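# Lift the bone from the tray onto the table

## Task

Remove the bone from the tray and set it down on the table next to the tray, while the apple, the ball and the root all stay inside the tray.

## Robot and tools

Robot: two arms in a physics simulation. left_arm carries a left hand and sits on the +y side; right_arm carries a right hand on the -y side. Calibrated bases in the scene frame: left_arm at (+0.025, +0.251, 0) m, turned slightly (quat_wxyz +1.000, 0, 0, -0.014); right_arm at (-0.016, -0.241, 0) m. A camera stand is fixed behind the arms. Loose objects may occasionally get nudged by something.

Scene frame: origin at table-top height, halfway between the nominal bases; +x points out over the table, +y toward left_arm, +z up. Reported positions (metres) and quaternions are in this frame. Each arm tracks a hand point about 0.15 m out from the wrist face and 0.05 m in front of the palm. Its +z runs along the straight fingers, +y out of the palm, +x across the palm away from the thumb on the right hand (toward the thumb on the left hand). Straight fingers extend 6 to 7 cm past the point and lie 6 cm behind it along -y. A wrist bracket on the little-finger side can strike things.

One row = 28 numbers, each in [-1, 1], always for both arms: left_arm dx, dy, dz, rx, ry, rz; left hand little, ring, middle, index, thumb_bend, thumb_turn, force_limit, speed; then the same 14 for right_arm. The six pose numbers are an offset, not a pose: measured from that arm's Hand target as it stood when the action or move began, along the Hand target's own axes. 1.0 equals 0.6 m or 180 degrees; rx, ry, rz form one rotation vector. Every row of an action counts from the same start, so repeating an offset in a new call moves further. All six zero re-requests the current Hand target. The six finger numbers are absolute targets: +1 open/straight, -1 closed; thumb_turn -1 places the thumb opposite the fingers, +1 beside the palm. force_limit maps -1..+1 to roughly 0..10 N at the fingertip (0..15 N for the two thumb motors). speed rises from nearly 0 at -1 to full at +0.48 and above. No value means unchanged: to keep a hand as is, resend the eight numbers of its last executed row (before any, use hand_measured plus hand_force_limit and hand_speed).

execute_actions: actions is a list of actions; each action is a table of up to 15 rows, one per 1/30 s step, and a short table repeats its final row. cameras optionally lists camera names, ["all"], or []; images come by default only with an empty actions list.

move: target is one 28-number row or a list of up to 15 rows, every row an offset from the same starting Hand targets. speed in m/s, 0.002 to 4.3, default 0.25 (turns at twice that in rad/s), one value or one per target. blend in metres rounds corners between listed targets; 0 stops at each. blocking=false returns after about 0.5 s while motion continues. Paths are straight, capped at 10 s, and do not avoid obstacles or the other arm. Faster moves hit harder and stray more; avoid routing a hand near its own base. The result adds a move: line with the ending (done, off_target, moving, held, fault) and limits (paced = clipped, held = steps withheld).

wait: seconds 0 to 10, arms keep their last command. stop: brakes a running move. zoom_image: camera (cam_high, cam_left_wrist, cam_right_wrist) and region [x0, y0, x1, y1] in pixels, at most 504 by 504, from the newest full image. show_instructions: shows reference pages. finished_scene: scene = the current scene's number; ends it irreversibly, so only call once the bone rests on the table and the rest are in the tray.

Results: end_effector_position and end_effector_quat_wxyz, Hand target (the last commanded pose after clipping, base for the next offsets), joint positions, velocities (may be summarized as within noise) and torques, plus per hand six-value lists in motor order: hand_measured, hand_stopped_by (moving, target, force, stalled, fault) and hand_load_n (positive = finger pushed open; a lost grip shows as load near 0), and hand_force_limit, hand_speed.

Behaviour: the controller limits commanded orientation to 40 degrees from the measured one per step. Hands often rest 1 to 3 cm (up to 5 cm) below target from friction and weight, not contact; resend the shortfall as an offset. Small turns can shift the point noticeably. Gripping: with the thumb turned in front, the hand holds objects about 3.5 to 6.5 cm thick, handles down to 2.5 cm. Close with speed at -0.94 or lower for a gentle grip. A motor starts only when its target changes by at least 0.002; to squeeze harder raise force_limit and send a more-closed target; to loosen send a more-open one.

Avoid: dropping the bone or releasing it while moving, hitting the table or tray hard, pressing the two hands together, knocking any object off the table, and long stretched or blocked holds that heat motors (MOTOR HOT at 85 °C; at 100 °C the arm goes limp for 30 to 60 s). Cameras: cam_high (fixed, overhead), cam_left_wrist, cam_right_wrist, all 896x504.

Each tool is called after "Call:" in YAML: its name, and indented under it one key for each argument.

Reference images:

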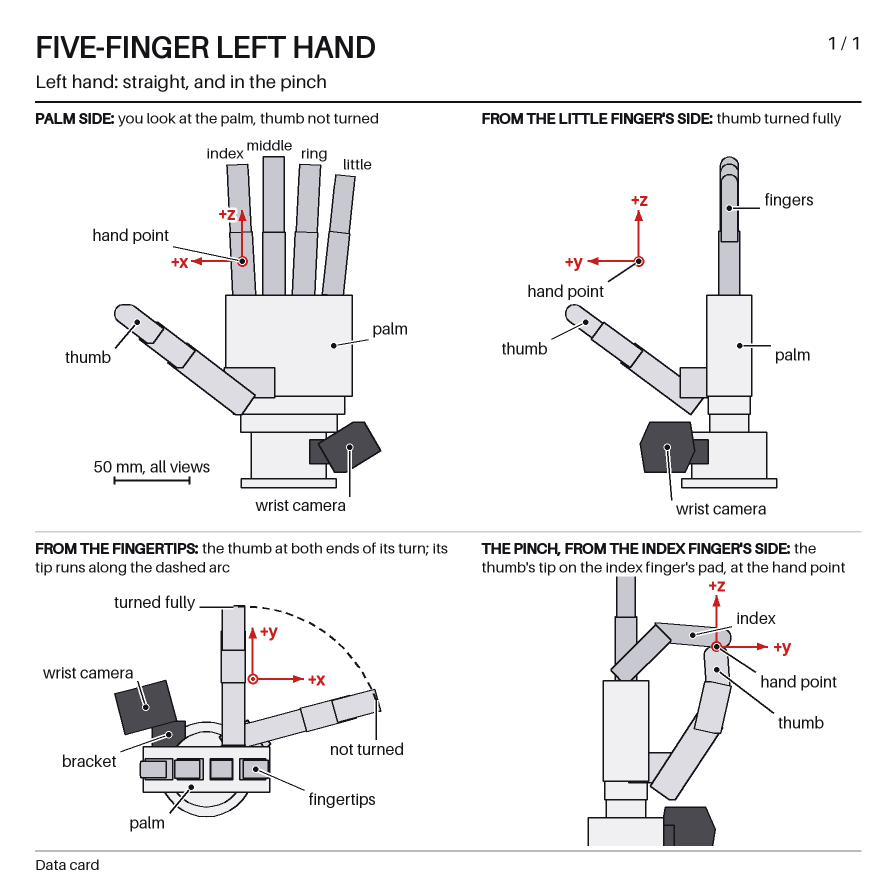

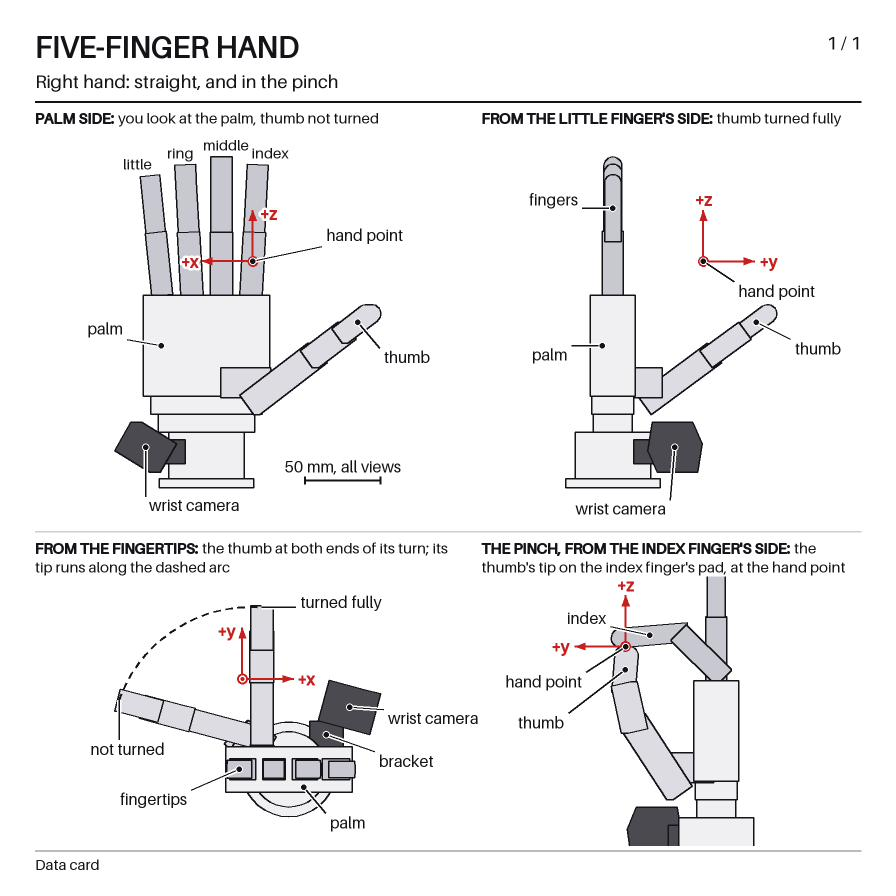

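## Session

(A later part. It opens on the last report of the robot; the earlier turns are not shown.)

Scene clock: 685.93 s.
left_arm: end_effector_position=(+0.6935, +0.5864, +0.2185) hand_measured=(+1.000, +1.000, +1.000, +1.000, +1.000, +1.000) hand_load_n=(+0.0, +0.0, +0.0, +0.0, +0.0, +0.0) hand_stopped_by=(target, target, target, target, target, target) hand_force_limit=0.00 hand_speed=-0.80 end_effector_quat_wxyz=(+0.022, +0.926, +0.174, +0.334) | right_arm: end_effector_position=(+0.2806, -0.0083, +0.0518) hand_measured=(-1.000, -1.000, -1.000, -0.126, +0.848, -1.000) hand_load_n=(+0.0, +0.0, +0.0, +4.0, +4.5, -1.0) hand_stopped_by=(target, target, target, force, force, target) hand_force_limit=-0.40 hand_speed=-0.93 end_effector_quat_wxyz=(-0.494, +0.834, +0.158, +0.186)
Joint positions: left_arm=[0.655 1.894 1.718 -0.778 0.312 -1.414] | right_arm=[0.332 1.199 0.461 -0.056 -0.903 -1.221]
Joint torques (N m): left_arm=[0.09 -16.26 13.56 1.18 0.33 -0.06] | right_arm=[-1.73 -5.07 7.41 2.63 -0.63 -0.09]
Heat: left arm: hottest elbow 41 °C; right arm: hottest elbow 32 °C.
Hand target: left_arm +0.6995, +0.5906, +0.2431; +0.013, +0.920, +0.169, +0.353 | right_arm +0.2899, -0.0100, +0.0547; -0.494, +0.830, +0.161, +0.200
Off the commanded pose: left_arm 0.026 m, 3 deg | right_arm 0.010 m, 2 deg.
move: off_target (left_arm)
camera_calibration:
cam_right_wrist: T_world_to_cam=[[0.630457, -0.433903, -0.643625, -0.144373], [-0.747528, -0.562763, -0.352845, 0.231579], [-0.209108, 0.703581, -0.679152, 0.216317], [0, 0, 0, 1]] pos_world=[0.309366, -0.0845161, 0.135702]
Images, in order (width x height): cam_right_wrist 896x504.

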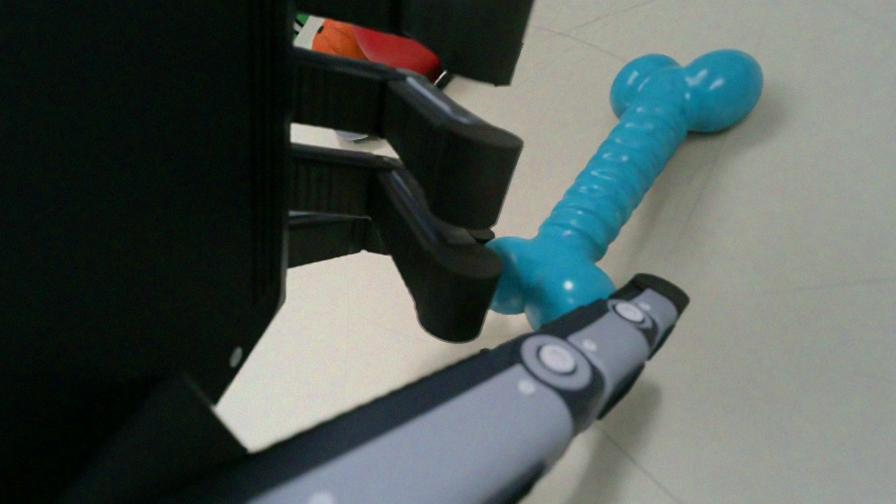

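Call:
move:
  target: [0,0,0,0,0,0,1,1,1,1,1,1,0,-0.8,-0.0123,0.0189,0.0108,0,0,0,-1,-1,-1,-0.24,0.2,-1,-0.4,-0.93]
  speed: 0.05
  cameras: ["cam_right_wrist"]

Scene clock: 693.63 s.
left_arm: end_effector_position=(+0.6935, +0.5864, +0.2185) hand_measured=(+1.000, +1.000, +1.000, +1.000, +1.000, +1.000) hand_load_n=(+0.0, +0.0, +0.0, +0.0, +0.0, +0.0) hand_stopped_by=(target, target, target, target, target, target) hand_force_limit=0.00 hand_speed=-0.80 end_effector_quat_wxyz=(+0.022, +0.926, +0.174, +0.334) | right_arm: end_effector_position=(+0.2810, -0.0082, +0.0373) hand_measured=(-1.000, -1.000, -1.000, -0.126, +0.848, -1.000) hand_load_n=(+0.0, +0.0, +0.0, +4.0, +4.0, -1.0) hand_stopped_by=(target, target, target, force, force, target) hand_force_limit=-0.40 hand_speed=-0.93 end_effector_quat_wxyz=(-0.495, +0.834, +0.158, +0.187)
Joint positions: left_arm=[0.655 1.894 1.718 -0.778 0.312 -1.414] | right_arm=[0.332 1.245 0.442 0.009 -0.903 -1.221]
Joint torques (N m): left_arm=[-0.03 -16.03 13.5 1.14 0.31 -0.06] | right_arm=[-1.67 -5.3 6.98 2.65 -0.61 -0.08]
Heat: left arm: hottest elbow 41 °C; right arm: hottest elbow 32 °C.
Hand target: left_arm +0.6995, +0.5906, +0.2431; +0.013, +0.920, +0.169, +0.353 | right_arm +0.2900, -0.0100, +0.0397; -0.494, +0.830, +0.161, +0.200
Off the commanded pose: left_arm 0.026 m, 3 deg | right_arm 0.009 m, 2 deg.
move: off_target (left_arm)
camera_calibration:
cam_right_wrist: T_world_to_cam=[[0.631123, -0.433691, -0.643115, -0.154099], [-0.74716, -0.562654, -0.353797, 0.226755], [-0.208413, 0.703799, -0.67914, 0.206265], [0, 0, 0, 1]] pos_world=[0.309666, -0.0844161, 0.121204]
Images, in order (width x height): cam_right_wrist 896x504.

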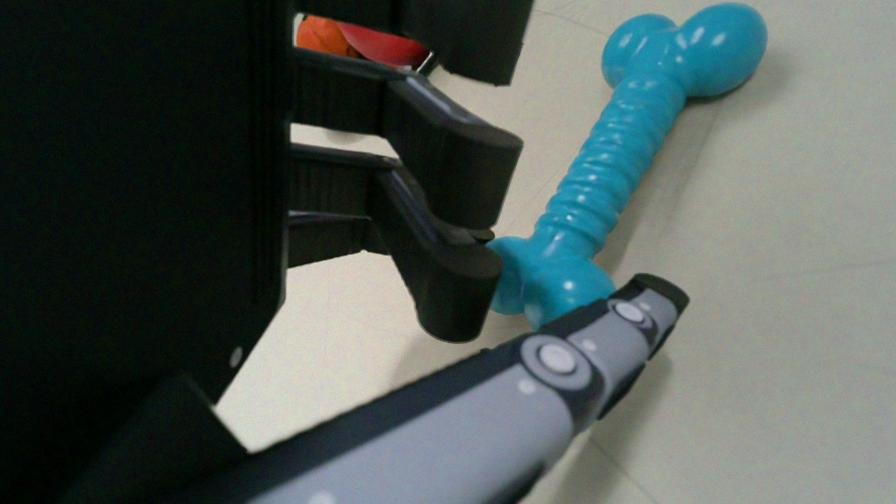

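Call:
move:
  target: [0,0,0,0,0,0,1,1,1,1,1,1,0,-0.8,-0.0065,0.0101,0.0057,0,0,0,-1,-1,-1,-0.24,0.2,-1,-0.4,-0.93]
  speed: 0.04
  cameras: ["cam_right_wrist"]

Scene clock: 701.67 s.
left_arm: end_effector_position=(+0.6935, +0.5864, +0.2185) hand_measured=(+1.000, +1.000, +1.000, +1.000, +1.000, +1.000) hand_load_n=(+0.0, +0.0, +0.0, +0.0, +0.0, +0.0) hand_stopped_by=(target, target, target, target, target, target) hand_force_limit=0.00 hand_speed=-0.80 end_effector_quat_wxyz=(+0.022, +0.926, +0.174, +0.334) | right_arm: end_effector_position=(+0.2812, -0.0080, +0.0296) hand_measured=(-1.000, -1.000, -1.000, -0.126, +0.848, -1.000) hand_load_n=(+0.0, +0.0, +0.0, +4.0, +4.0, -1.0) hand_stopped_by=(target, target, target, force, force, target) hand_force_limit=-0.40 hand_speed=-0.93 end_effector_quat_wxyz=(-0.495, +0.834, +0.158, +0.187)
Joint positions: left_arm=[0.655 1.894 1.718 -0.778 0.312 -1.414] | right_arm=[0.332 1.271 0.433 0.045 -0.903 -1.221]
Joint torques (N m): left_arm=[-0.21 -16.21 13.52 1.16 0.31 -0.07] | right_arm=[-1.73 -5.42 6.75 2.63 -0.6 -0.08]
Heat: left arm: hottest elbow 42 °C; right arm: hottest elbow 31 °C.
Hand target: left_arm +0.6995, +0.5906, +0.2431; +0.013, +0.920, +0.169, +0.353 | right_arm +0.2901, -0.0100, +0.0318; -0.494, +0.830, +0.161, +0.200
Off the commanded pose: left_arm 0.026 m, 3 deg | right_arm 0.009 m, 2 deg.
move: off_target (left_arm)
camera_calibration:
cam_right_wrist: T_world_to_cam=[[0.631406, -0.433283, -0.643111, -0.159144], [-0.74692, -0.562712, -0.35421, 0.224261], [-0.208414, 0.704003, -0.678928, 0.20093], [0, 0, 0, 1]] pos_world=[0.309866, -0.0842155, 0.113505]
Images, in order (width x height): cam_right_wrist 896x504.

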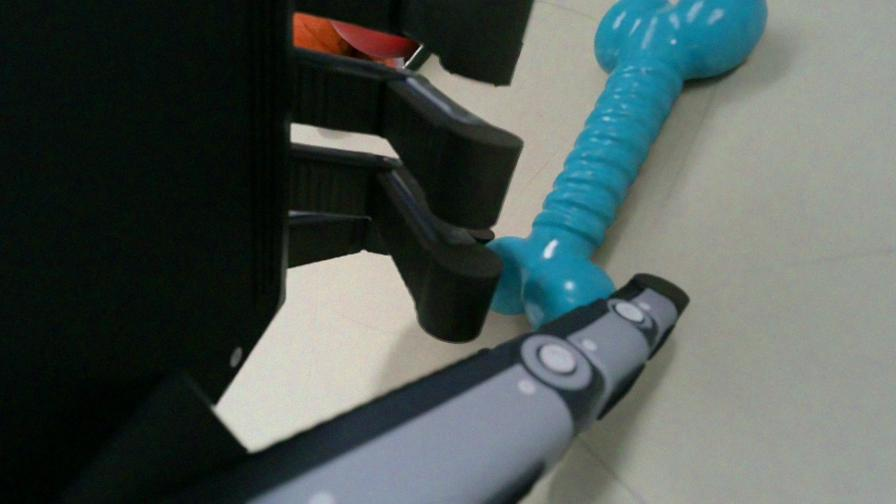

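Call:
move:
  target: [0,0,0,0,0,0,1,1,1,1,1,1,0,-0.8,-0.0049,0.0076,0.0043,0,0,0,-1,-1,-1,-0.24,0.2,-1,-0.4,-0.93]
  speed: 0.03
  cameras: ["cam_right_wrist"]

Scene clock: 706.23 s.
left_arm: end_effector_position=(+0.6935, +0.5864, +0.2185) hand_measured=(+1.000, +1.000, +1.000, +1.000, +1.000, +1.000) hand_load_n=(+0.0, +0.5, +0.0, -0.5, +0.0, +0.0) hand_stopped_by=(target, target, target, target, target, target) hand_force_limit=0.00 hand_speed=-0.80 end_effector_quat_wxyz=(+0.022, +0.926, +0.174, +0.334) | right_arm: end_effector_position=(+0.2820, -0.0074, +0.0262) hand_measured=(-1.000, -1.000, -1.000, -0.126, +0.848, -1.000) hand_load_n=(+0.0, +0.0, +0.0, +3.5, +4.5, -1.0) hand_stopped_by=(target, target, target, force, force, target) hand_force_limit=-0.40 hand_speed=-0.93 end_effector_quat_wxyz=(-0.496, +0.832, +0.160, +0.189)
Joint positions: left_arm=[0.655 1.894 1.718 -0.778 0.312 -1.414] | right_arm=[0.332 1.285 0.428 0.071 -0.905 -1.221]
Joint torques (N m): left_arm=[0.03 -16.44 13.46 1.13 0.33 -0.05] | right_arm=[-1.73 -4.95 6.49 2.69 -0.53 -0.08]
Heat: left arm: hottest elbow 42 °C; right arm: hottest elbow 31 °C.
Hand target: left_arm +0.6995, +0.5906, +0.2431; +0.013, +0.920, +0.169, +0.353 | right_arm +0.2900, -0.0100, +0.0257; -0.494, +0.830, +0.161, +0.200
Off the commanded pose: left_arm 0.026 m, 3 deg | right_arm 0.009 m, 1 deg.
move: off_target (left_arm)
camera_calibration:
cam_right_wrist: T_world_to_cam=[[0.6359, -0.430186, -0.640759, -0.162899], [-0.74399, -0.562449, -0.360737, 0.223326], [-0.20521, 0.70611, -0.677715, 0.197483], [0, 0, 0, 1]] pos_world=[0.310266, -0.0839123, 0.11002]
Images, in order (width x height): cam_right_wrist 896x504.

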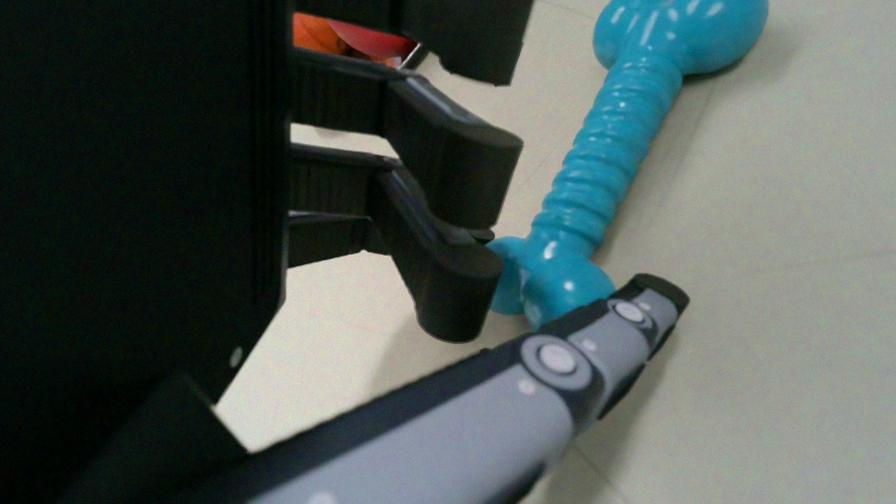

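Call:
move:
  target:
    - [0,0,0,0,0,0,1,1,1,1,1,1,0,-0.8,0,0,0,0,0,0,-1,-1,-1,0.2,1,-1,-0.4,-0.7]
    - [0,0,0,0,0,0,1,1,1,1,1,1,0,-0.8,0.0655,-0.1009,-0.0575,0,0,0,-1,-1,-1,0.2,1,-1,-0.4,-0.7]
  speed: 0.1
  cameras: ["cam_right_wrist","cam_high"]

Scene clock: 716.53 s.
left_arm: end_effector_position=(+0.6935, +0.5864, +0.2185) hand_measured=(+1.000, +1.000, +1.000, +1.000, +1.000, +1.000) hand_load_n=(+0.0, +0.0, +0.0, +0.0, +0.0, +0.0) hand_stopped_by=(target, target, target, target, target, target) hand_force_limit=0.00 hand_speed=-0.80 end_effector_quat_wxyz=(+0.022, +0.926, +0.174, +0.334) | right_arm: end_effector_position=(+0.2685, -0.0121, +0.0824) hand_measured=(-1.000, -1.000, -1.000, +0.200, +1.000, -1.000) hand_load_n=(+0.0, +0.0, +0.0, +0.0, +0.0, +0.0) hand_stopped_by=(target, target, target, target, target, target) hand_force_limit=-0.40 hand_speed=-0.70 end_effector_quat_wxyz=(-0.493, +0.839, +0.152, +0.173)
Joint positions: left_arm=[0.655 1.894 1.718 -0.778 0.312 -1.414] | right_arm=[0.332 1.088 0.498 -0.234 -0.905 -1.221]
Joint torques (N m): left_arm=[0.09 -16.09 13.55 1.17 0.33 -0.06] | right_arm=[-1.73 -5.77 11.64 1.4 -0.53 -0.08]
Heat: left arm: hottest elbow 42 °C; right arm: hottest elbow 31 °C.
Hand target: left_arm +0.6995, +0.5906, +0.2431; +0.013, +0.920, +0.169, +0.353 | right_arm +0.2900, -0.0100, +0.1058; -0.494, +0.830, +0.161, +0.200
Off the commanded pose: left_arm 0.026 m, 3 deg | right_arm 0.032 m, 3 deg.
move: off_target (left_arm, right_arm)
camera_calibration:
cam_right_wrist: T_world_to_cam=[[0.612442, -0.438259, -0.657908, -0.112647], [-0.756421, -0.566672, -0.326664, 0.231429], [-0.229655, 0.697718, -0.678563, 0.24263], [0, 0, 0, 1]] pos_world=[0.299768, -0.0875115, 0.166128]
Images, in order (width x height): cam_high 896x504, cam_right_wrist 896x504.

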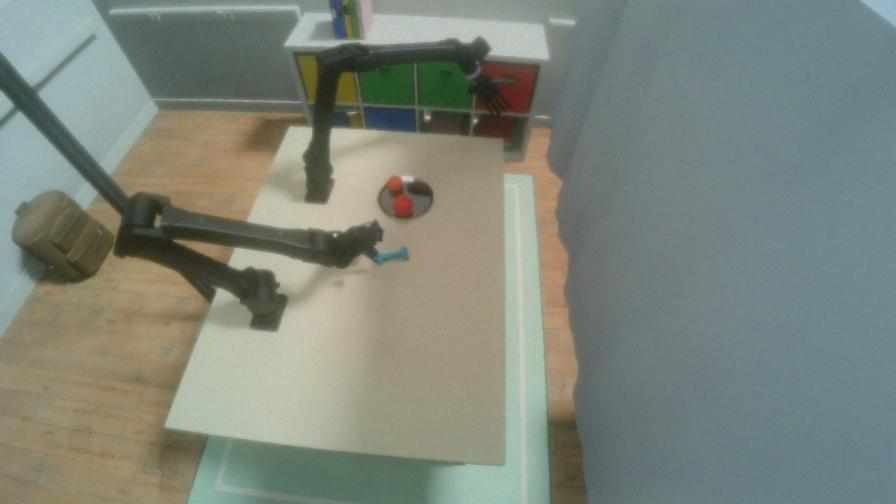

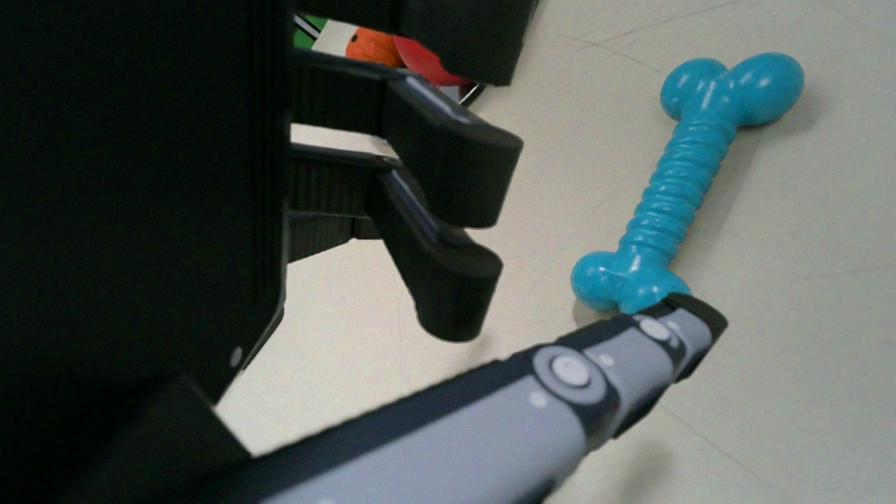

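Call:
finished_scene:
  scene: 1

The scene is finished: the task was done.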